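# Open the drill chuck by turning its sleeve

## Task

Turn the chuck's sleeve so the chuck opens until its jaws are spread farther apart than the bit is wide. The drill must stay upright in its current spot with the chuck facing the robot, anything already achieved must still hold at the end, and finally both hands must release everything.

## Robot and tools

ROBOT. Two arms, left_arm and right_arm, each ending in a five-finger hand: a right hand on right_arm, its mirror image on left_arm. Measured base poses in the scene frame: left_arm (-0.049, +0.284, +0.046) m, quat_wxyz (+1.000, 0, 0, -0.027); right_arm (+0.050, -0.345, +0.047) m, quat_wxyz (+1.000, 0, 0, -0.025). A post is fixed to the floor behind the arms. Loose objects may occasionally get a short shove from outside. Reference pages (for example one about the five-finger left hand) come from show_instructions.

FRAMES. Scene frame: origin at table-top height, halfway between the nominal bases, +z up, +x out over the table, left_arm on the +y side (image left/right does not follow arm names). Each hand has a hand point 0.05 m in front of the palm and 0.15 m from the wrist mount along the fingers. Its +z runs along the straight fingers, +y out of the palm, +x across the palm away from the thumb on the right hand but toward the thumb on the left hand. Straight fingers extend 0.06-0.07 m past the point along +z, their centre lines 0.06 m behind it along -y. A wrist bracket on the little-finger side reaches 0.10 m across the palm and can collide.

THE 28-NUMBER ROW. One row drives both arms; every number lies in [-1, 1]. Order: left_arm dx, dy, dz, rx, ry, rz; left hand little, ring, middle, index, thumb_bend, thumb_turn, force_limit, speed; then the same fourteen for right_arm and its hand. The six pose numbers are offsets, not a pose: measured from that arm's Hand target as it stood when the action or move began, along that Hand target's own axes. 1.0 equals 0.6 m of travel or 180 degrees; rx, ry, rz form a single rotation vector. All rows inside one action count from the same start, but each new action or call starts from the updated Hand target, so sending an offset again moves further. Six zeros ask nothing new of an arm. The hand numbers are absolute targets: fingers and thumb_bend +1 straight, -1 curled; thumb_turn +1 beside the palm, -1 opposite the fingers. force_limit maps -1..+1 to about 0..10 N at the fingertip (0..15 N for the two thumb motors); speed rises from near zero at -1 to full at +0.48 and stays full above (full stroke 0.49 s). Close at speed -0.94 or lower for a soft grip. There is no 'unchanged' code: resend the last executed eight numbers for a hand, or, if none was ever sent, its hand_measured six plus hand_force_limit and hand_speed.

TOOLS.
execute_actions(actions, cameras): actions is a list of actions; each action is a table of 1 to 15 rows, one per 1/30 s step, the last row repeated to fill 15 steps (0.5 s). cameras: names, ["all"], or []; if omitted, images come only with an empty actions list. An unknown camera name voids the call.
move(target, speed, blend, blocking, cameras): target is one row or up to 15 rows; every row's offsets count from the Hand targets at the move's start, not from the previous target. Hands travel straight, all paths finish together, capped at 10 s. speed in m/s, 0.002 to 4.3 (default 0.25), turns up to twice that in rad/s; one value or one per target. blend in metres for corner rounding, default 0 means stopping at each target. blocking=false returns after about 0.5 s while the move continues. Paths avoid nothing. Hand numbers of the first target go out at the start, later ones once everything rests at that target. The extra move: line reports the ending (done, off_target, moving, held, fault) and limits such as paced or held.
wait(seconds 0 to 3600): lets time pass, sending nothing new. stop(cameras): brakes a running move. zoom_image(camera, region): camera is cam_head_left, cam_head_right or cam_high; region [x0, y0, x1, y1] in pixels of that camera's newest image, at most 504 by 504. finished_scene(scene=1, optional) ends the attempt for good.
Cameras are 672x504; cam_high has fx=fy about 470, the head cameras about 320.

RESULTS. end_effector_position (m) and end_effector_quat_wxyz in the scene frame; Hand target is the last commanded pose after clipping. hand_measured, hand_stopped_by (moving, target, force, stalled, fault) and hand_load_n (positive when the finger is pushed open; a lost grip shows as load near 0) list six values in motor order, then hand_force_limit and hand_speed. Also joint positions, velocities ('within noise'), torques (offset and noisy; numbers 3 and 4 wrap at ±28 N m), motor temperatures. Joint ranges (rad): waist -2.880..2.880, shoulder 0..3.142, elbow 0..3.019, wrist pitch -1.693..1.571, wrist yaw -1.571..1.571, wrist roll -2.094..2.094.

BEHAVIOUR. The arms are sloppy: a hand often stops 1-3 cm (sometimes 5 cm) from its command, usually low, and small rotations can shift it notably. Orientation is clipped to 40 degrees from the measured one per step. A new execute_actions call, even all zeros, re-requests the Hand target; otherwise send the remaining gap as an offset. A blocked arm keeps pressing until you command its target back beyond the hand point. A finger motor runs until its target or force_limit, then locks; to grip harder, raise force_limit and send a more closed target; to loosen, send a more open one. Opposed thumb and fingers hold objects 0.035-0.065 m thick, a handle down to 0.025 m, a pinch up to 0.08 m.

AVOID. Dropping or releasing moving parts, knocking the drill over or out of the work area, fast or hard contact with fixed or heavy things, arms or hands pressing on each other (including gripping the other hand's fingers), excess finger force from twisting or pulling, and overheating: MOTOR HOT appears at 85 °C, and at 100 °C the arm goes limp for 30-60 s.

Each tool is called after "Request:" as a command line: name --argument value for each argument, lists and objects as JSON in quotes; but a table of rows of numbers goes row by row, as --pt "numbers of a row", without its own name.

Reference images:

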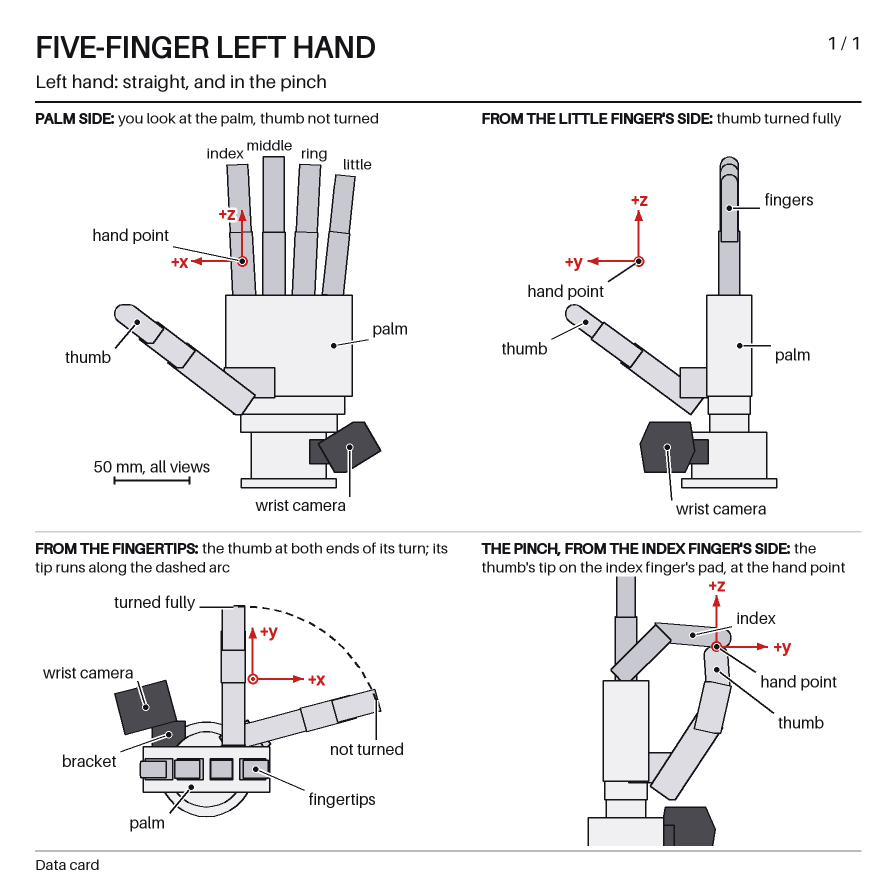

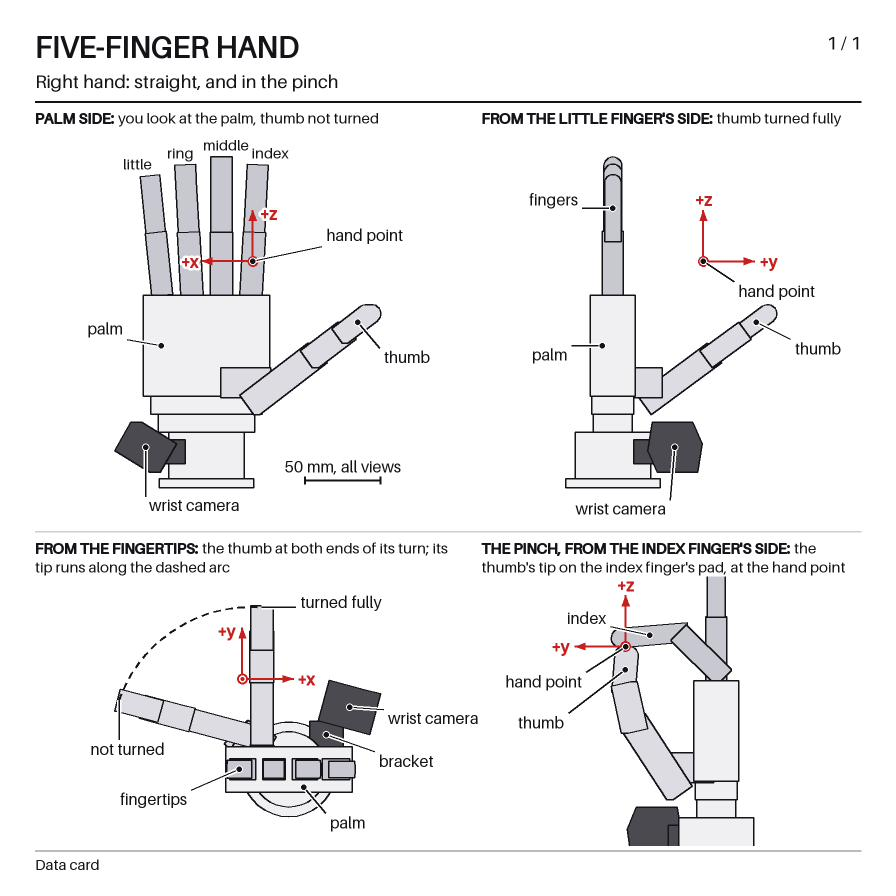

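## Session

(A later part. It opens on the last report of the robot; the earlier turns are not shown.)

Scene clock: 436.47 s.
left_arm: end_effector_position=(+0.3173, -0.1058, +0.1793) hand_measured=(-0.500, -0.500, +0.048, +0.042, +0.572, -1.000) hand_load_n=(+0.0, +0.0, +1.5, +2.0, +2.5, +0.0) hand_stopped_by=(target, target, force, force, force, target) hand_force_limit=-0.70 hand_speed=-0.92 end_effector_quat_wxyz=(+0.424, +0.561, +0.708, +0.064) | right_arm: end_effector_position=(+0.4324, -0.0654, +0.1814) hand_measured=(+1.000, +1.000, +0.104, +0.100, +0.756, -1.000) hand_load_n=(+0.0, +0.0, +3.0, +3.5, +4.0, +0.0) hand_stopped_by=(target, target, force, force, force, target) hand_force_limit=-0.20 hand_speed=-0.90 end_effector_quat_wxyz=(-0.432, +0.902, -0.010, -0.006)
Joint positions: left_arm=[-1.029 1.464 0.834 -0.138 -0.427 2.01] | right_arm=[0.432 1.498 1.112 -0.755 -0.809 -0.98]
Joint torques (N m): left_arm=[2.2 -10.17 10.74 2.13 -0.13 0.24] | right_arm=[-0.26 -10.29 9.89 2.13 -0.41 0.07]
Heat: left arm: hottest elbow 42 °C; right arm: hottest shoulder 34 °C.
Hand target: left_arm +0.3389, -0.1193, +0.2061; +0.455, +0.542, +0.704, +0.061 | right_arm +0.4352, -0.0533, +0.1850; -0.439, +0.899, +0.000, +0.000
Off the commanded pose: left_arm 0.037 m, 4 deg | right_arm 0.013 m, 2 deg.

Request:
execute_actions --actions '[[[0,0,0,0,0,0,-0.5,-0.5,-0.55,-0.55,0.1,-1,-0.2,-0.92,0,0,0,0,0,0,1,1,-0.35,-0.35,0.72,-1,-0.2,-0.9]],[[0,0,0,0,0,0,-0.5,-0.5,-0.55,-0.55,0.1,-1,-0.2,-0.92,0,0,0,0,0,0,1,1,-0.35,-0.35,0.72,-1,-0.2,-0.9]]]' --cameras '["all"]'

Request:
zoom_image --camera "cam_head_left" --region '[310, 210, 370, 270]'

Request:
zoom_image --camera "cam_high" --region '[400, 190, 460, 250]'

Request:
zoom_image --camera "cam_head_right" --region '[310, 210, 370, 270]'

Scene clock: 442.83 s.
left_arm: end_effector_position=(+0.3180, -0.1050, +0.1787) hand_measured=(-0.500, -0.500, +0.020, +0.020, +0.572, -1.000) hand_load_n=(+0.0, +0.0, +4.5, +3.5, +4.5, +0.0) hand_stopped_by=(target, target, force, force, force, target) hand_force_limit=-0.20 hand_speed=-0.92 end_effector_quat_wxyz=(+0.424, +0.560, +0.709, +0.065) | right_arm: end_effector_position=(+0.4324, -0.0654, +0.1814) hand_measured=(+1.000, +1.000, +0.104, +0.100, +0.756, -1.000) hand_load_n=(+0.0, +0.0, +2.5, +4.0, +4.5, +0.0) hand_stopped_by=(target, target, force, force, force, target) hand_force_limit=-0.20 hand_speed=-0.90 end_effector_quat_wxyz=(-0.432, +0.902, -0.010, -0.006)
Joint positions: left_arm=[-1.028 1.466 0.834 -0.138 -0.429 2.01] | right_arm=[0.432 1.498 1.112 -0.755 -0.809 -0.982]
Joint torques (N m): left_arm=[2.2 -10.29 10.71 2.17 -0.12 0.24] | right_arm=[-0.44 -10.7 9.96 2.11 -0.43 0.04]
Heat: left arm: hottest elbow 43 °C; right arm: hottest shoulder 34 °C.
Hand target: left_arm +0.3389, -0.1193, +0.2061; +0.455, +0.542, +0.704, +0.061 | right_arm +0.4352, -0.0533, +0.1850; -0.439, +0.899, +0.000, +0.000
Off the commanded pose: left_arm 0.037 m, 4 deg | right_arm 0.013 m, 2 deg.

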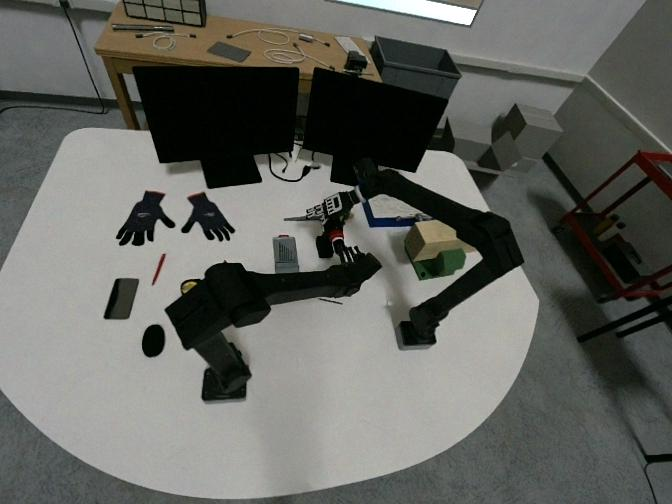

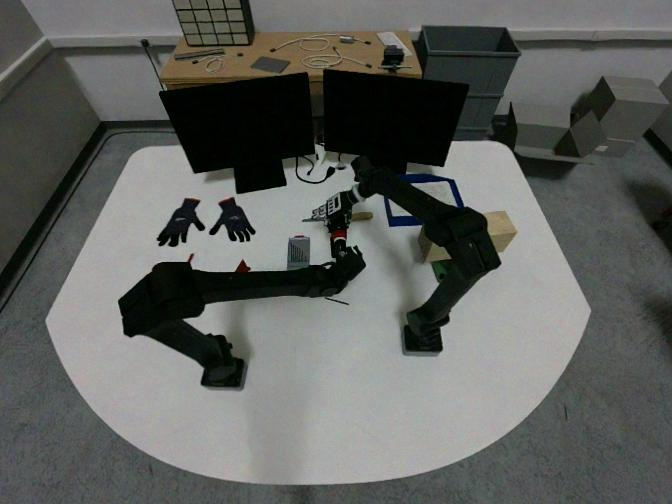

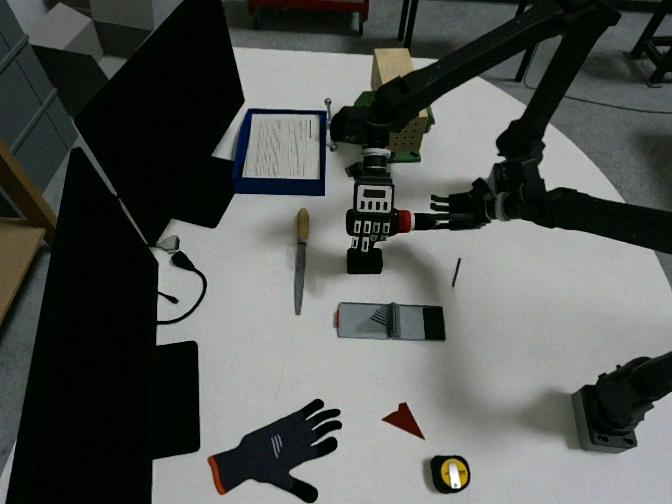

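Scaled by 8.400 from the camera's image (finer frame: 960x720).

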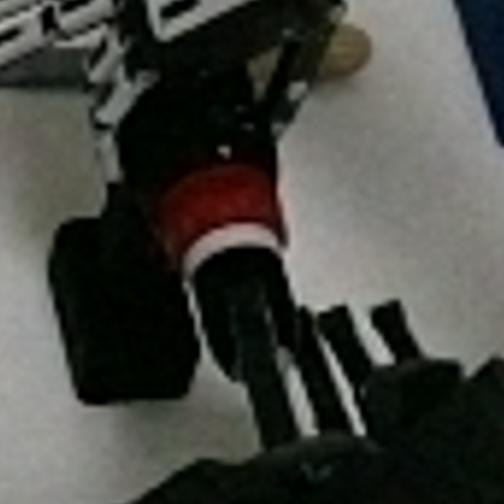

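Scaled by 8.400 from the camera's image (finer frame: 960x720).

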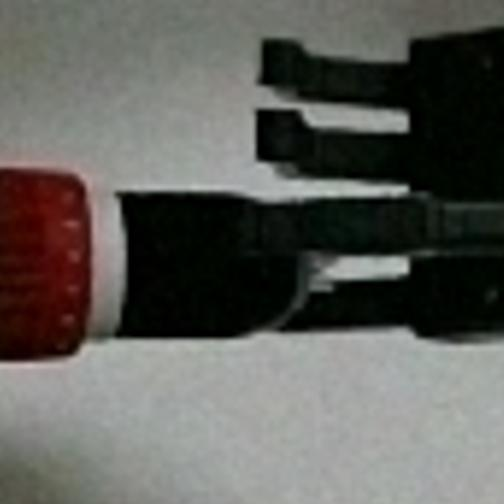

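Scaled by 8.400 from the camera's image (finer frame: 960x720).

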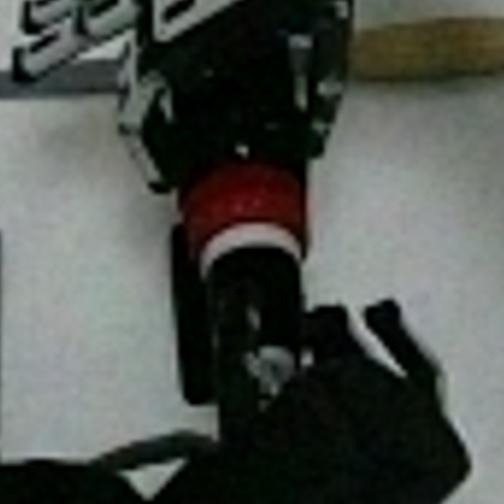

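Request:
move --target '[-0.003,-0.0033,0.0033,0,-0.0589,-0.0589,-0.5,-0.5,-0.55,-0.55,0.1,-1,-0.2,-0.92,0,0,0,0,0,0,1,1,-0.35,-0.35,0.72,-1,-0.2,-0.9]' --speed 0.1 --cameras '["all"]'

Request:
zoom_image --camera "cam_high" --region '[380, 180, 480, 260]'

Request:
zoom_image --camera "cam_head_right" --region '[310, 210, 370, 270]'

Scene clock: 459.40 s.
left_arm: end_effector_position=(+0.3229, -0.1210, +0.1825) hand_measured=(-0.500, -0.500, +0.020, +0.020, +0.572, -1.000) hand_load_n=(+0.0, +0.0, +0.5, +2.5, +4.0, -1.5) hand_stopped_by=(target, target, force, force, force, target) hand_force_limit=-0.20 hand_speed=-0.92 end_effector_quat_wxyz=(+0.495, +0.502, +0.710, -0.019) | right_arm: end_effector_position=(+0.4353, -0.0671, +0.1808) hand_measured=(+1.000, +1.000, +0.104, +0.100, +0.756, -1.000) hand_load_n=(+0.0, +0.0, +5.0, +0.5, +5.5, -2.0) hand_stopped_by=(target, target, force, force, force, target) hand_force_limit=-0.20 hand_speed=-0.90 end_effector_quat_wxyz=(-0.430, +0.903, -0.008, +0.000)
Joint positions: left_arm=[-1.011 1.467 0.772 0.121 -0.352 1.929] | right_arm=[0.429 1.498 1.112 -0.75 -0.803 -0.988]
Joint torques (N m): left_arm=[2.78 -11.99 8.06 2.62 0.26 0.04] | right_arm=[-0.21 -10.17 9.98 1.88 -0.63 0.07]
Heat: left arm: hottest elbow 44 °C; right arm: hottest shoulder 34 °C.
Hand target: left_arm +0.3389, -0.1224, +0.2048; +0.522, +0.478, +0.706, -0.031 | right_arm +0.4352, -0.0533, +0.1850; -0.439, +0.899, +0.000, +0.000
Off the commanded pose: left_arm 0.028 m, 4 deg | right_arm 0.014 m, 1 deg.
move: off_target (left_arm)

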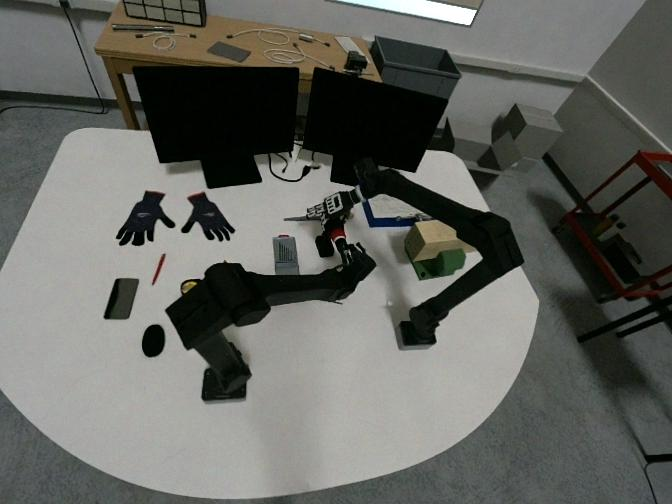

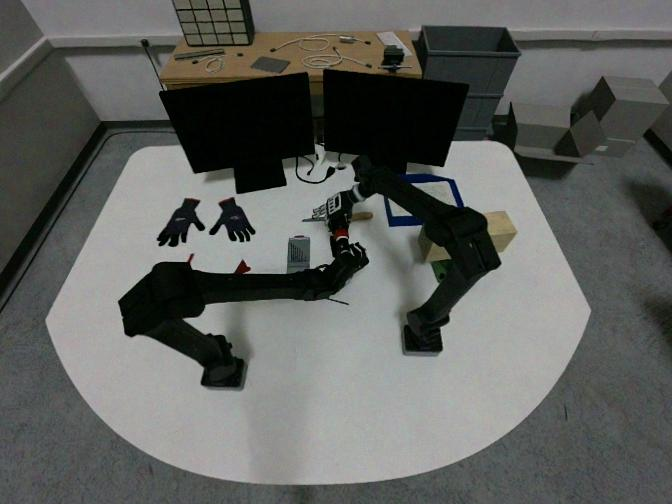

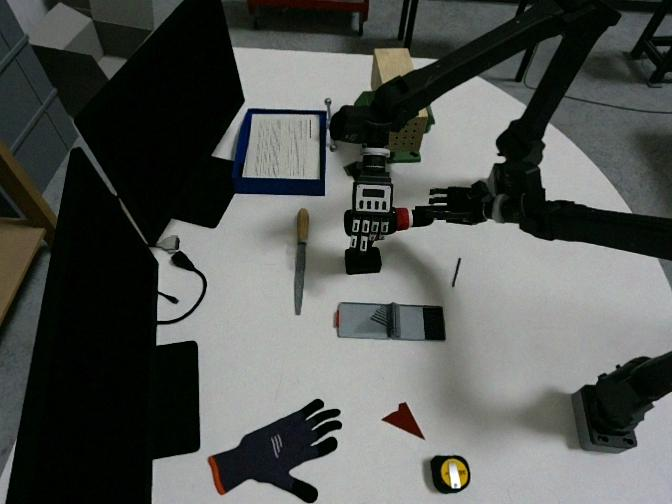

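Scaled by 5.040 from the camera's image (finer frame: 960x720).

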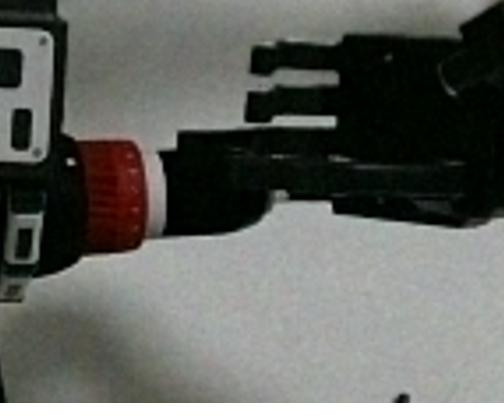

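Scaled by 8.400 from the camera's image (finer frame: 960x720).

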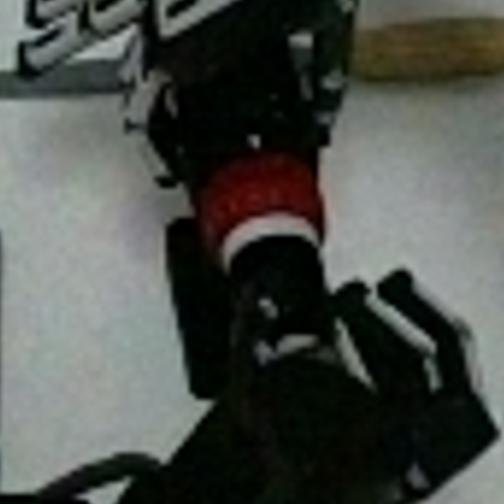

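Request:
move --target '[0.0191,0.0029,-0.0145,0,0,0,-0.5,-0.5,-0.55,-0.55,0.1,-1,-0.2,-0.92,0,0,0,0,0,0,1,1,-0.35,-0.35,0.72,-1,-0.2,-0.9]' --speed 0.05 --cameras '["all"]'

Request:
zoom_image --camera "cam_high" --region '[380, 180, 480, 260]'

Request:
zoom_image --camera "cam_head_right" --region '[310, 210, 370, 270]'

Request:
zoom_image --camera "cam_high" --region '[320, 140, 480, 290]'

Scene clock: 467.30 s.
left_arm: end_effector_position=(+0.3205, -0.1156, +0.1824) hand_measured=(-0.500, -0.500, +0.020, +0.020, +0.572, -1.000) hand_load_n=(+0.0, +0.0, +0.0, +2.5, +4.5, -1.5) hand_stopped_by=(target, target, force, force, force, target) hand_force_limit=-0.20 hand_speed=-0.92 end_effector_quat_wxyz=(+0.498, +0.505, +0.704, -0.026) | right_arm: end_effector_position=(+0.4349, -0.0665, +0.1808) hand_measured=(+1.000, +1.000, +0.104, +0.100, +0.756, -1.000) hand_load_n=(+0.0, +0.0, +3.0, +1.5, +4.5, +0.0) hand_stopped_by=(target, target, force, force, force, target) hand_force_limit=-0.20 hand_speed=-0.90 end_effector_quat_wxyz=(-0.430, +0.903, -0.007, -0.001)
Joint positions: left_arm=[-1.003 1.447 0.742 0.146 -0.329 1.941] | right_arm=[0.431 1.498 1.112 -0.75 -0.803 -0.988]
Joint torques (N m): left_arm=[2.61 -12.16 7.23 2.37 -0.01 0.07] | right_arm=[-0.5 -10.7 9.94 1.96 -0.63 0.07]
Heat: left arm: hottest elbow 43 °C; right arm: hottest shoulder 34 °C.
Hand target: left_arm +0.3340, -0.1094, +0.2008; +0.522, +0.478, +0.706, -0.031 | right_arm +0.4352, -0.0533, +0.1850; -0.439, +0.899, +0.000, +0.000
Off the commanded pose: left_arm 0.024 m, 4 deg | right_arm 0.014 m, 1 deg.
move: off_target (left_arm)

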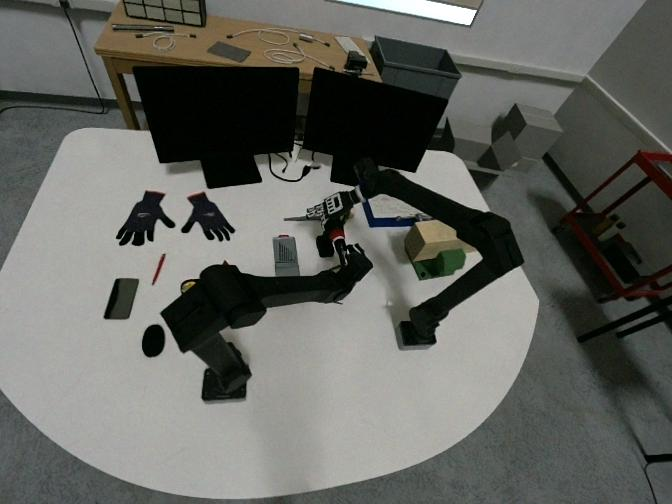

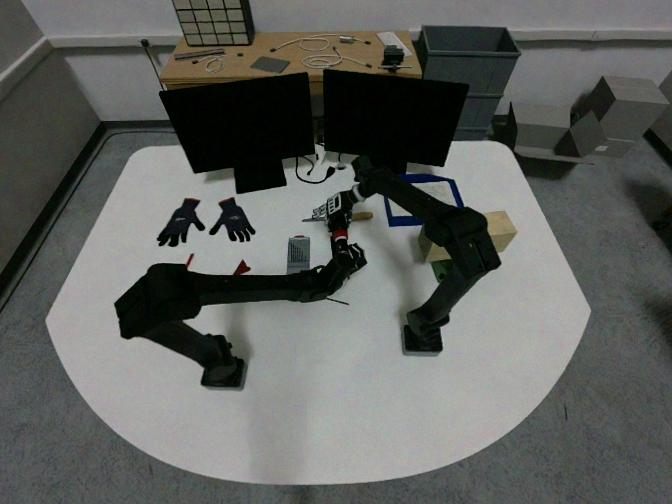

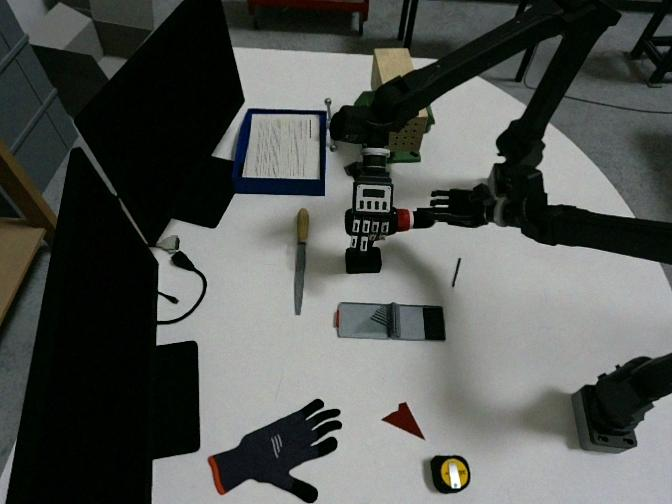

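Scaled by 5.040 from the camera's image (finer frame: 960x720).

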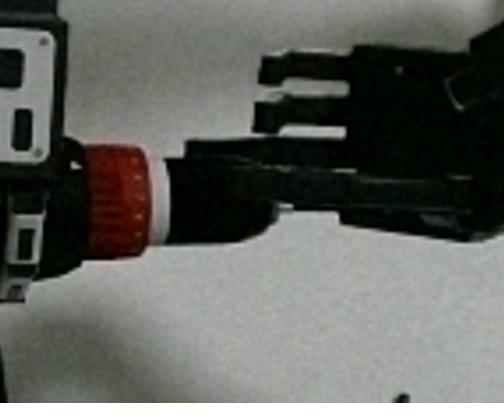

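Scaled by 8.400 from the camera's image (finer frame: 960x720).

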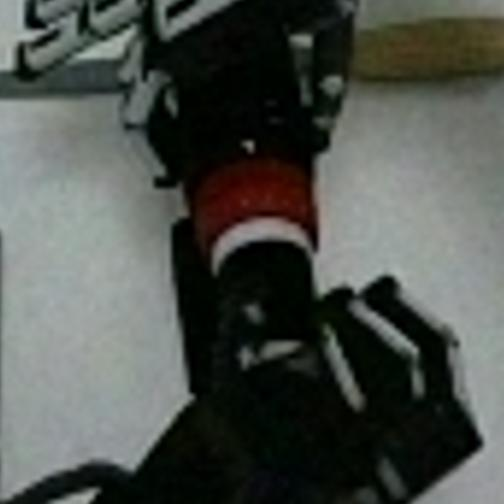

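Scaled by 3.150 from the camera's image (finer frame: 960x720).

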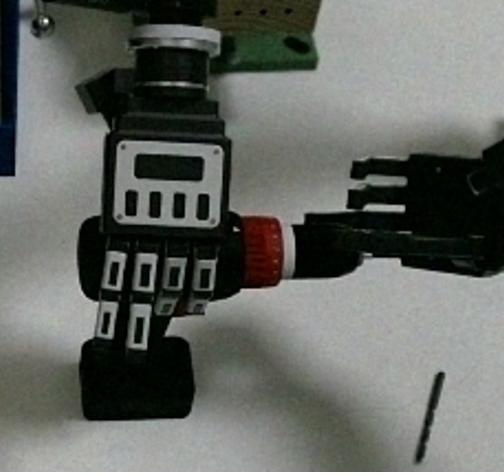

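Request:
move --target '[0.013,-0.0047,-0.0047,0,-0.0589,-0.0589,-0.5,-0.5,-0.55,-0.55,0.1,-1,-0.2,-0.92,0,0,0,0,0,0,1,1,-0.35,-0.35,0.72,-1,-0.2,-0.9]' --speed 0.1 --cameras '["all"]'

Request:
zoom_image --camera "cam_high" --region '[320, 140, 480, 290]'

Request:
zoom_image --camera "cam_head_right" --region '[310, 210, 370, 270]'

Request:
zoom_image --camera "cam_head_left" --region '[310, 210, 370, 270]'

Scene clock: 476.50 s.
left_arm: end_effector_position=(+0.3183, -0.1139, +0.1885) hand_measured=(-0.500, -0.500, +0.020, +0.020, +0.572, -1.000) hand_load_n=(+0.0, +0.0, +0.0, +1.5, +1.5, -1.5) hand_stopped_by=(target, target, force, force, force, target) hand_force_limit=-0.20 hand_speed=-0.92 end_effector_quat_wxyz=(+0.567, +0.436, +0.689, -0.117) | right_arm: end_effector_position=(+0.4341, -0.0662, +0.1811) hand_measured=(+1.000, +1.000, +0.104, +0.100, +0.756, -1.000) hand_load_n=(-0.5, -0.5, +1.0, +4.0, +4.0, +2.0) hand_stopped_by=(target, target, force, force, force, target) hand_force_limit=-0.20 hand_speed=-0.90 end_effector_quat_wxyz=(-0.430, +0.903, -0.014, -0.004)
Joint positions: left_arm=[-0.978 1.441 0.632 0.463 -0.251 1.842] | right_arm=[0.431 1.498 1.112 -0.75 -0.803 -0.974]
Joint torques (N m): left_arm=[2.55 -10.17 6.39 2.32 0.05 -0.14] | right_arm=[-0.38 -10.75 9.88 1.91 -0.63 0.05]
Heat: left arm: hottest elbow 42 °C; right arm: hottest elbow 35 °C.
Hand target: left_arm +0.3300, -0.1043, +0.1948; +0.579, +0.406, +0.696, -0.123 | right_arm +0.4352, -0.0533, +0.1850; -0.439, +0.899, +0.000, +0.000
Off the commanded pose: left_arm 0.016 m, 4 deg | right_arm 0.014 m, 2 deg.
move: off_target (left_arm)

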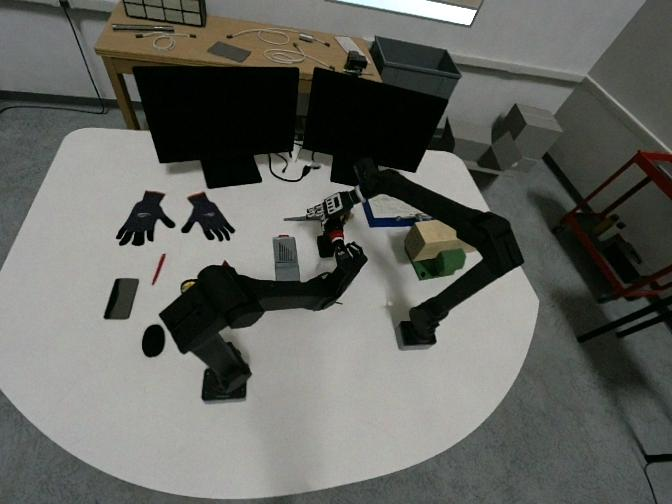

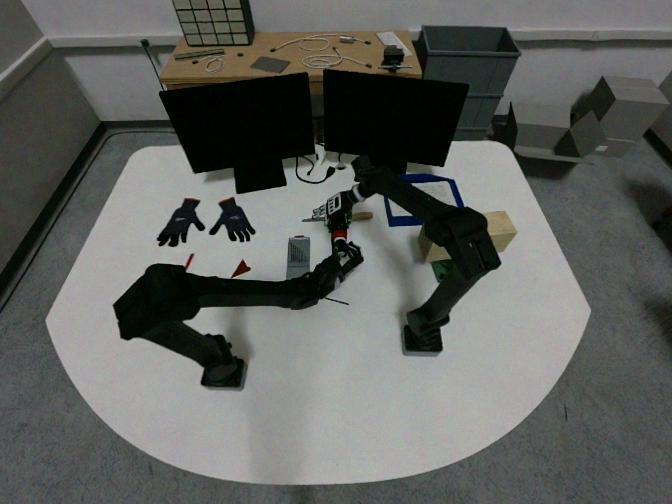

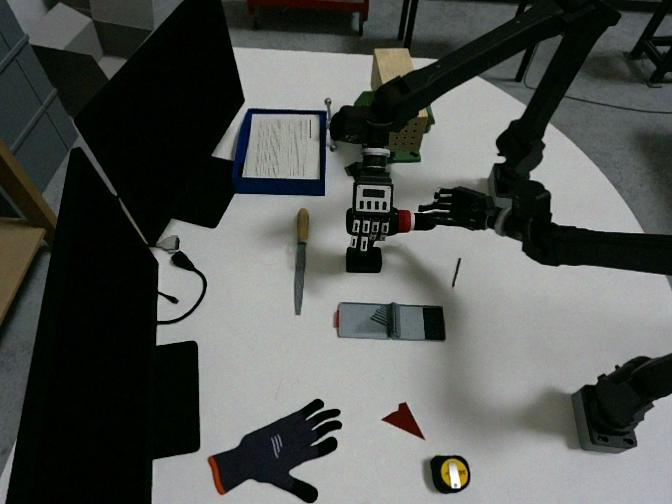

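Scaled by 3.150 from the camera's image (finer frame: 960x720).

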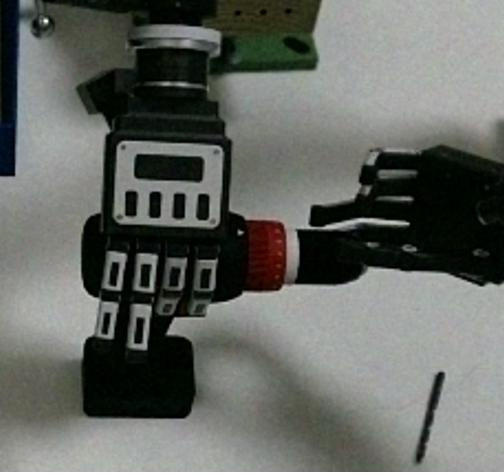

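Scaled by 8.400 from the camera's image (finer frame: 960x720).

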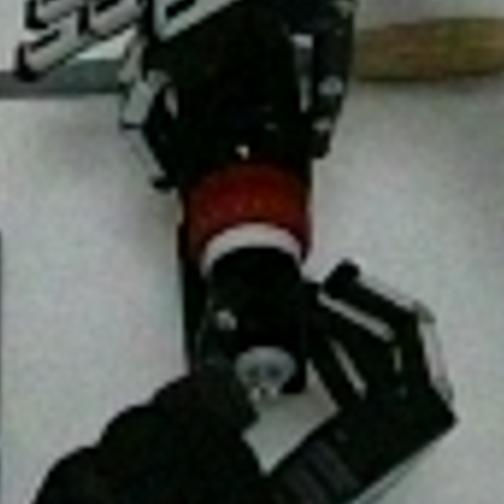

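Scaled by 8.400 from the camera's image (finer frame: 960x720).

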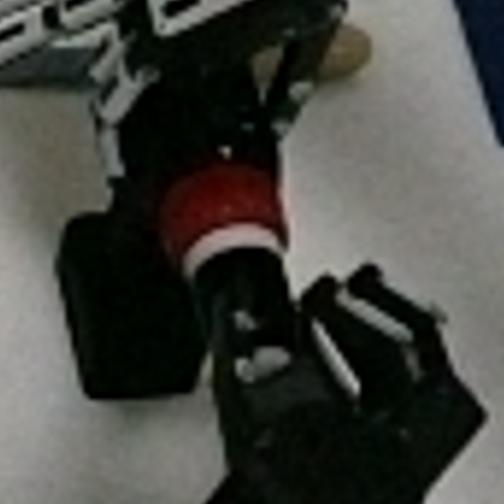

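Request:
move --target '[0.0203,-0.0028,0.0028,0,0,0,-0.5,-0.5,-0.55,-0.55,0.1,-1,-0.2,-0.92,0,0,0,0,0,0,1,1,-0.35,-0.35,0.72,-1,-0.2,-0.9]' --speed 0.05

Scene clock: 482.60 s.
left_arm: end_effector_position=(+0.3175, -0.1125, +0.1882) hand_measured=(-0.500, -0.500, +0.020, +0.020, +0.572, -1.000) hand_load_n=(+0.0, +0.0, +0.0, +1.5, +1.5, -1.5) hand_stopped_by=(target, target, force, force, force, target) hand_force_limit=-0.20 hand_speed=-0.92 end_effector_quat_wxyz=(+0.576, +0.430, +0.684, -0.123) | right_arm: end_effector_position=(+0.4340, -0.0662, +0.1812) hand_measured=(+1.000, +1.000, +0.104, +0.100, +0.756, -1.000) hand_load_n=(+0.0, +0.0, +0.5, +4.0, +4.0, +1.5) hand_stopped_by=(target, target, force, force, force, target) hand_force_limit=-0.20 hand_speed=-0.90 end_effector_quat_wxyz=(-0.430, +0.903, -0.014, -0.004)
Joint positions: left_arm=[-0.977 1.446 0.615 0.509 -0.246 1.84] | right_arm=[0.431 1.498 1.112 -0.75 -0.803 -0.972]
Joint torques (N m): left_arm=[2.73 -8.41 6.05 2.19 0.03 -0.12] | right_arm=[-0.15 -10.58 9.91 1.88 -0.66 0.02]
Heat: left arm: hottest elbow 41 °C; right arm: hottest elbow 35 °C.
Hand target: left_arm +0.3300, -0.1014, +0.1828; +0.579, +0.406, +0.696, -0.123 | right_arm +0.4352, -0.0533, +0.1850; -0.439, +0.899, +0.000, +0.000
Off the commanded pose: left_arm 0.018 m, 3 deg | right_arm 0.014 m, 2 deg.
move: off_target (left_arm)

Request:
move --target '[0.0165,-0.005,0.005,0,0,0,-0.5,-0.5,-0.55,-0.55,0.1,-1,-0.2,-0.92,0,0,0,0,0,0,1,1,-0.35,-0.35,0.72,-1,-0.2,-0.9]' --speed 0.05 --cameras '["all"]'

Request:
zoom_image --camera "cam_high" --region '[320, 140, 480, 290]'

Request:
zoom_image --camera "cam_head_right" --region '[310, 210, 370, 270]'

Request:
zoom_image --camera "cam_head_left" --region '[310, 210, 370, 270]'

Scene clock: 488.40 s.
left_arm: end_effector_position=(+0.3191, -0.1147, +0.1879) hand_measured=(-0.500, -0.500, +0.020, +0.020, +0.572, -1.000) hand_load_n=(+0.0, +0.0, +0.0, +1.0, +2.0, -1.5) hand_stopped_by=(target, target, force, force, force, target) hand_force_limit=-0.20 hand_speed=-0.92 end_effector_quat_wxyz=(+0.585, +0.424, +0.679, -0.128) | right_arm: end_effector_position=(+0.4345, -0.0664, +0.1809) hand_measured=(+1.000, +1.000, +0.104, +0.100, +0.756, -1.000) hand_load_n=(+0.0, +0.0, +1.0, +3.0, +4.0, +0.5) hand_stopped_by=(target, target, force, force, force, target) hand_force_limit=-0.20 hand_speed=-0.90 end_effector_quat_wxyz=(-0.430, +0.903, -0.010, -0.002)
Joint positions: left_arm=[-0.977 1.464 0.61 0.558 -0.248 1.84] | right_arm=[0.431 1.498 1.112 -0.75 -0.803 -0.982]
Joint torques (N m): left_arm=[2.96 -7.47 5.45 1.78 0.01 -0.13] | right_arm=[-0.26 -10.87 9.92 1.91 -0.66 0.07]
Heat: left arm: hottest elbow 40 °C; right arm: hottest elbow 35 °C.
Hand target: left_arm +0.3300, -0.1010, +0.1720; +0.579, +0.406, +0.696, -0.123 | right_arm +0.4352, -0.0533, +0.1850; -0.439, +0.899, +0.000, +0.000
Off the commanded pose: left_arm 0.024 m, 3 deg | right_arm 0.014 m, 2 deg.
move: off_target (left_arm)

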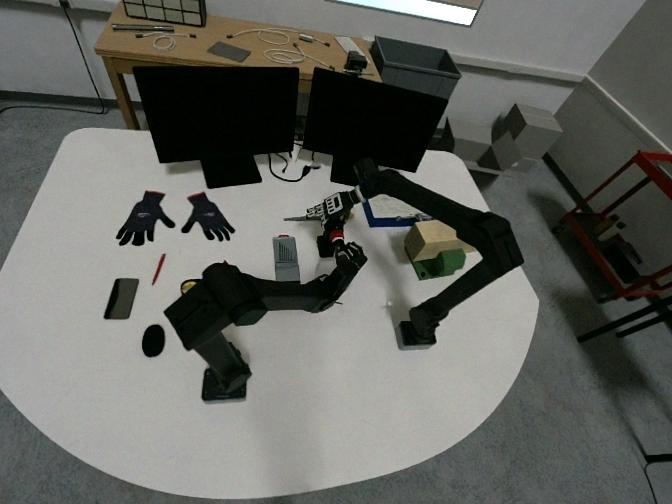

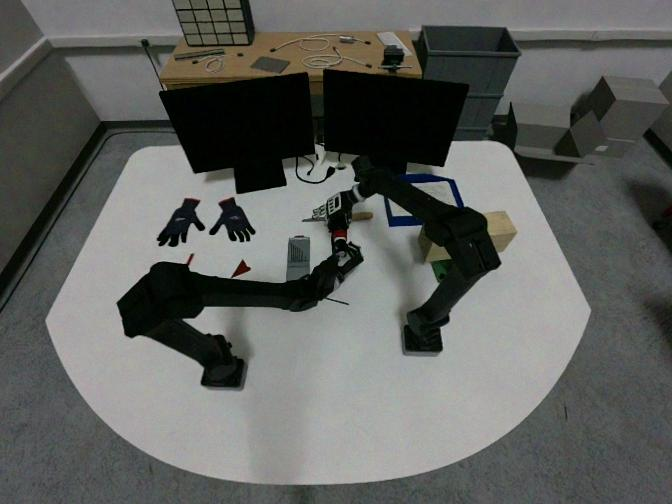

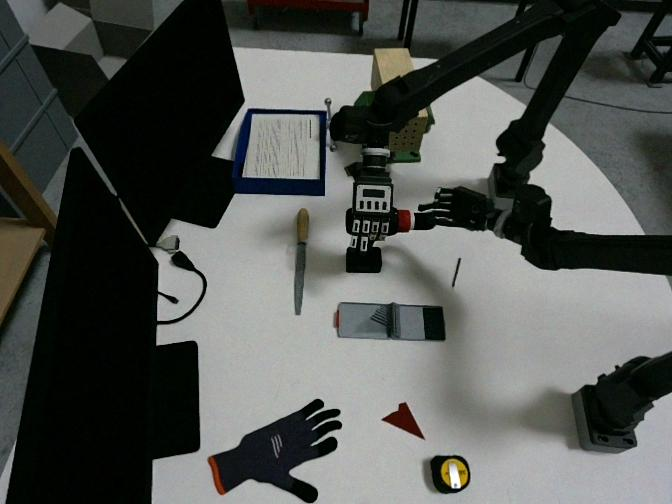

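Scaled by 3.150 from the camera's image (finer frame: 960x720).

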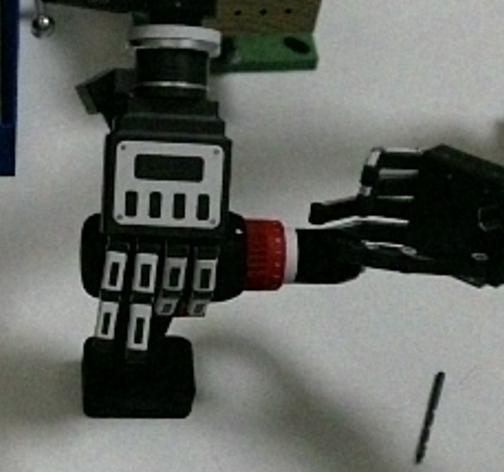

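Scaled by 8.400 from the camera's image (finer frame: 960x720).

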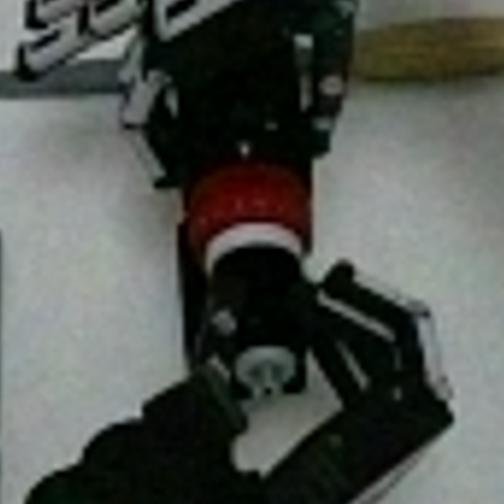

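Scaled by 8.400 from the camera's image (finer frame: 960x720).

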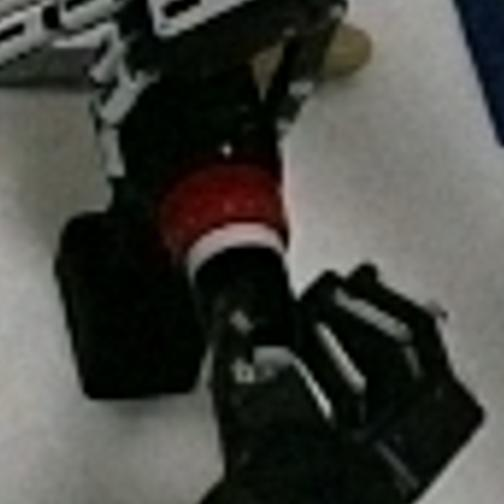

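Request:
move --target '[-0.0393,0.0106,-0.0153,0,0,0,-0.5,-0.5,-0.6,-0.55,0.1,-1,-0.2,-0.92,0,0,0,0,0,0,1,1,-0.35,-0.35,0.72,-1,-0.2,-0.9]' --speed 0.05

Scene clock: 499.30 s.
left_arm: end_effector_position=(+0.3166, -0.1096, +0.1883) hand_measured=(-0.500, -0.500, -0.096, +0.020, +0.572, -1.000) hand_load_n=(+0.0, +0.0, +4.0, +0.5, +3.5, +0.0) hand_stopped_by=(target, target, force, force, force, target) hand_force_limit=-0.20 hand_speed=-0.92 end_effector_quat_wxyz=(+0.574, +0.430, +0.686, -0.123) | right_arm: end_effector_position=(+0.4339, -0.0662, +0.1812) hand_measured=(+1.000, +1.000, +0.104, +0.100, +0.756, -1.000) hand_load_n=(+0.0, +0.0, +0.0, +5.5, +3.5, +2.0) hand_stopped_by=(target, target, force, force, force, target) hand_force_limit=-0.20 hand_speed=-0.90 end_effector_quat_wxyz=(-0.430, +0.903, -0.015, -0.004)
Joint positions: left_arm=[-0.975 1.437 0.61 0.5 -0.246 1.837] | right_arm=[0.431 1.498 1.112 -0.75 -0.803 -0.971]
Joint torques (N m): left_arm=[2.55 -11.16 7.27 0.42 -0.1 -0.1] | right_arm=[-0.15 -10.34 9.99 1.87 -0.63 -0.01]
Heat: left arm: hottest elbow 40 °C; right arm: hottest elbow 35 °C.
Hand target: left_arm +0.3281, -0.1010, +0.1980; +0.579, +0.406, +0.696, -0.123 | right_arm +0.4352, -0.0533, +0.1850; -0.439, +0.899, +0.000, +0.000
Off the commanded pose: left_arm 0.017 m, 3 deg | right_arm 0.013 m, 2 deg.
move: off_target (left_arm)

Request:
execute_actions --actions '[[[0,0,0,0,0,0,-0.5,-0.5,-0.6,-0.5,0.1,-1,-0.2,-0.92,0,0,0,0,0,0,1,1,-0.35,-0.35,0.72,-1,-0.2,-0.9]],[[0,0,0,0,0,0,-0.5,-0.5,-0.6,-0.5,0.1,-1,-0.2,-0.92,0,0,0,0,0,0,1,1,-0.35,-0.35,0.72,-1,-0.2,-0.9]]]' --cameras '["all"]'

Request:
zoom_image --camera "cam_high" --region '[320, 140, 480, 290]'

Request:
zoom_image --camera "cam_head_right" --region '[310, 210, 370, 270]'

Request:
zoom_image --camera "cam_head_left" --region '[310, 210, 370, 270]'

Scene clock: 505.30 s.
left_arm: end_effector_position=(+0.3166, -0.1096, +0.1881) hand_measured=(-0.500, -0.500, -0.096, -0.008, +0.572, -1.000) hand_load_n=(+0.0, +0.0, +2.5, +4.0, +4.5, +0.0) hand_stopped_by=(target, target, force, force, force, target) hand_force_limit=-0.20 hand_speed=-0.92 end_effector_quat_wxyz=(+0.574, +0.429, +0.687, -0.124) | right_arm: end_effector_position=(+0.4339, -0.0662, +0.1812) hand_measured=(+1.000, +1.000, +0.104, +0.100, +0.756, -1.000) hand_load_n=(+0.0, +0.0, +0.0, +5.0, +4.0, +3.0) hand_stopped_by=(target, target, force, force, force, target) hand_force_limit=-0.20 hand_speed=-0.90 end_effector_quat_wxyz=(-0.430, +0.903, -0.015, -0.004)
Joint positions: left_arm=[-0.975 1.437 0.61 0.5 -0.246 1.834] | right_arm=[0.431 1.498 1.112 -0.75 -0.803 -0.971]
Joint torques (N m): left_arm=[2.43 -11.05 7.3 0.42 -0.1 -0.08] | right_arm=[-0.38 -10.29 9.88 2 -0.65 0.01]
Heat: left arm: hottest elbow 39 °C; right arm: hottest elbow 35 °C.
Hand target: left_arm +0.3281, -0.1010, +0.1980; +0.579, +0.406, +0.696, -0.123 | right_arm +0.4352, -0.0533, +0.1850; -0.439, +0.899, +0.000, +0.000
Off the commanded pose: left_arm 0.017 m, 3 deg | right_arm 0.013 m, 2 deg.

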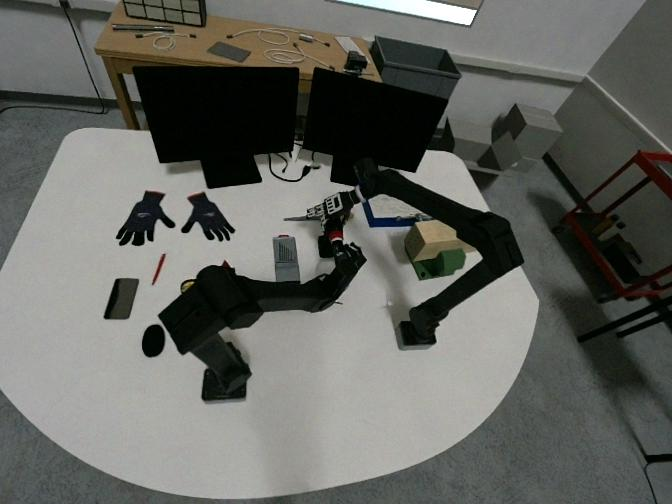

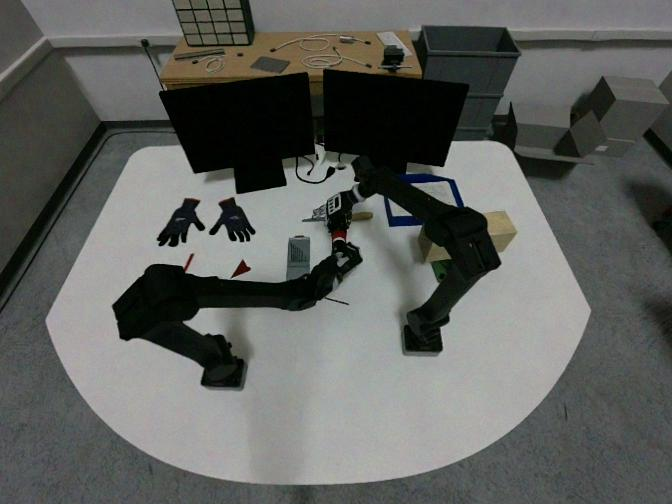

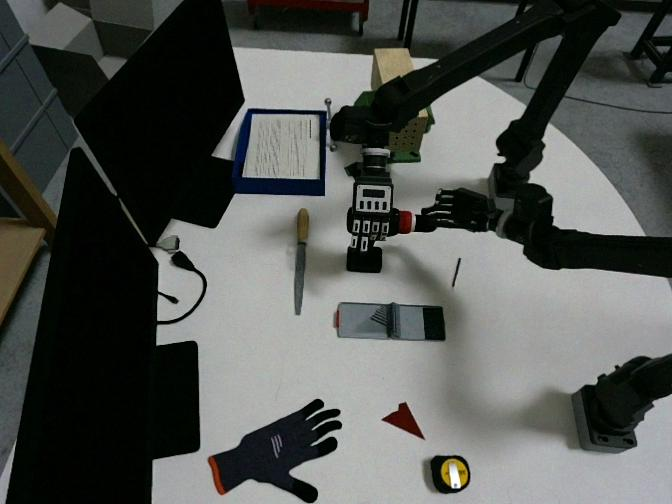

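Scaled by 3.150 from the camera's image (finer frame: 960x720).

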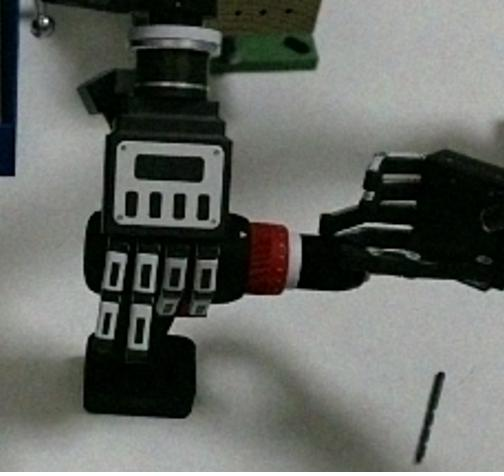

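Scaled by 8.400 from the camera's image (finer frame: 960x720).

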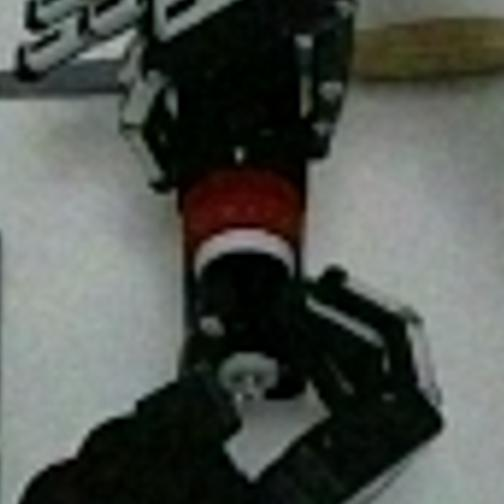

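Scaled by 8.400 from the camera's image (finer frame: 960x720).

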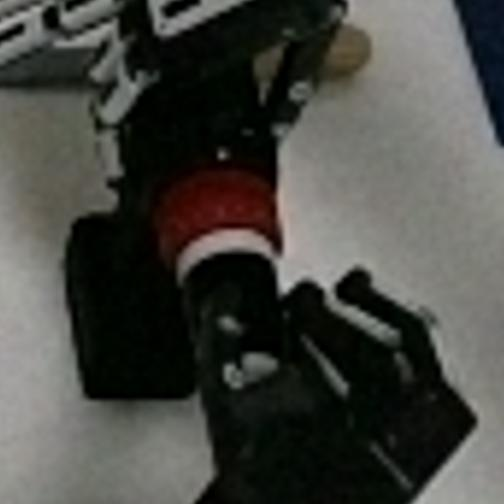

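Request:
zoom_image --camera "cam_head_right" --region '[325, 235, 355, 265]'

Request:
zoom_image --camera "cam_head_left" --region '[325, 235, 355, 265]'

Request:
zoom_image --camera "cam_high" --region '[410, 200, 450, 240]'

Scaled by 16.800 from the camera's image (finer frame: 960x720).

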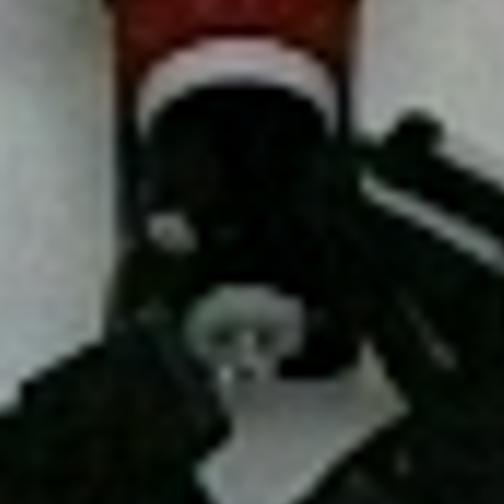

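Scaled by 16.800 from the camera's image (finer frame: 960x720).

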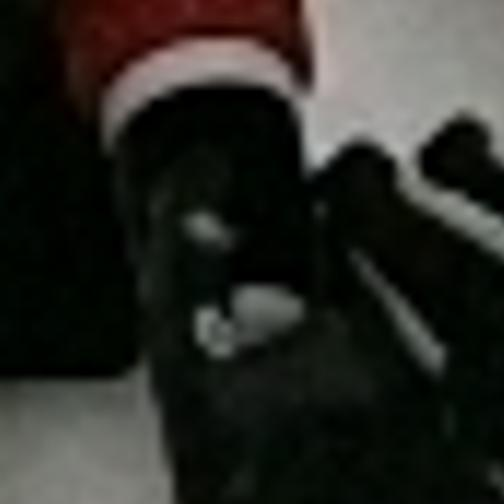

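Scaled by 12.600 from the camera's image (finer frame: 960x720).

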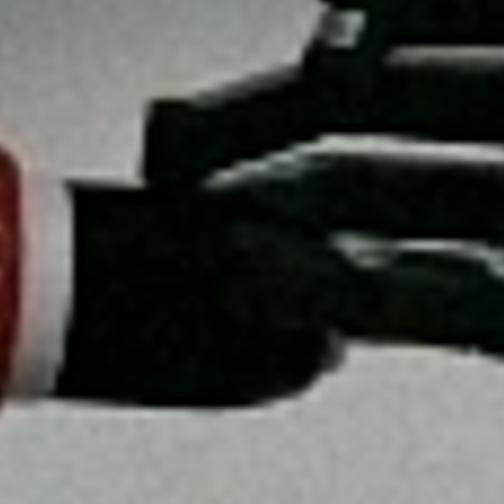

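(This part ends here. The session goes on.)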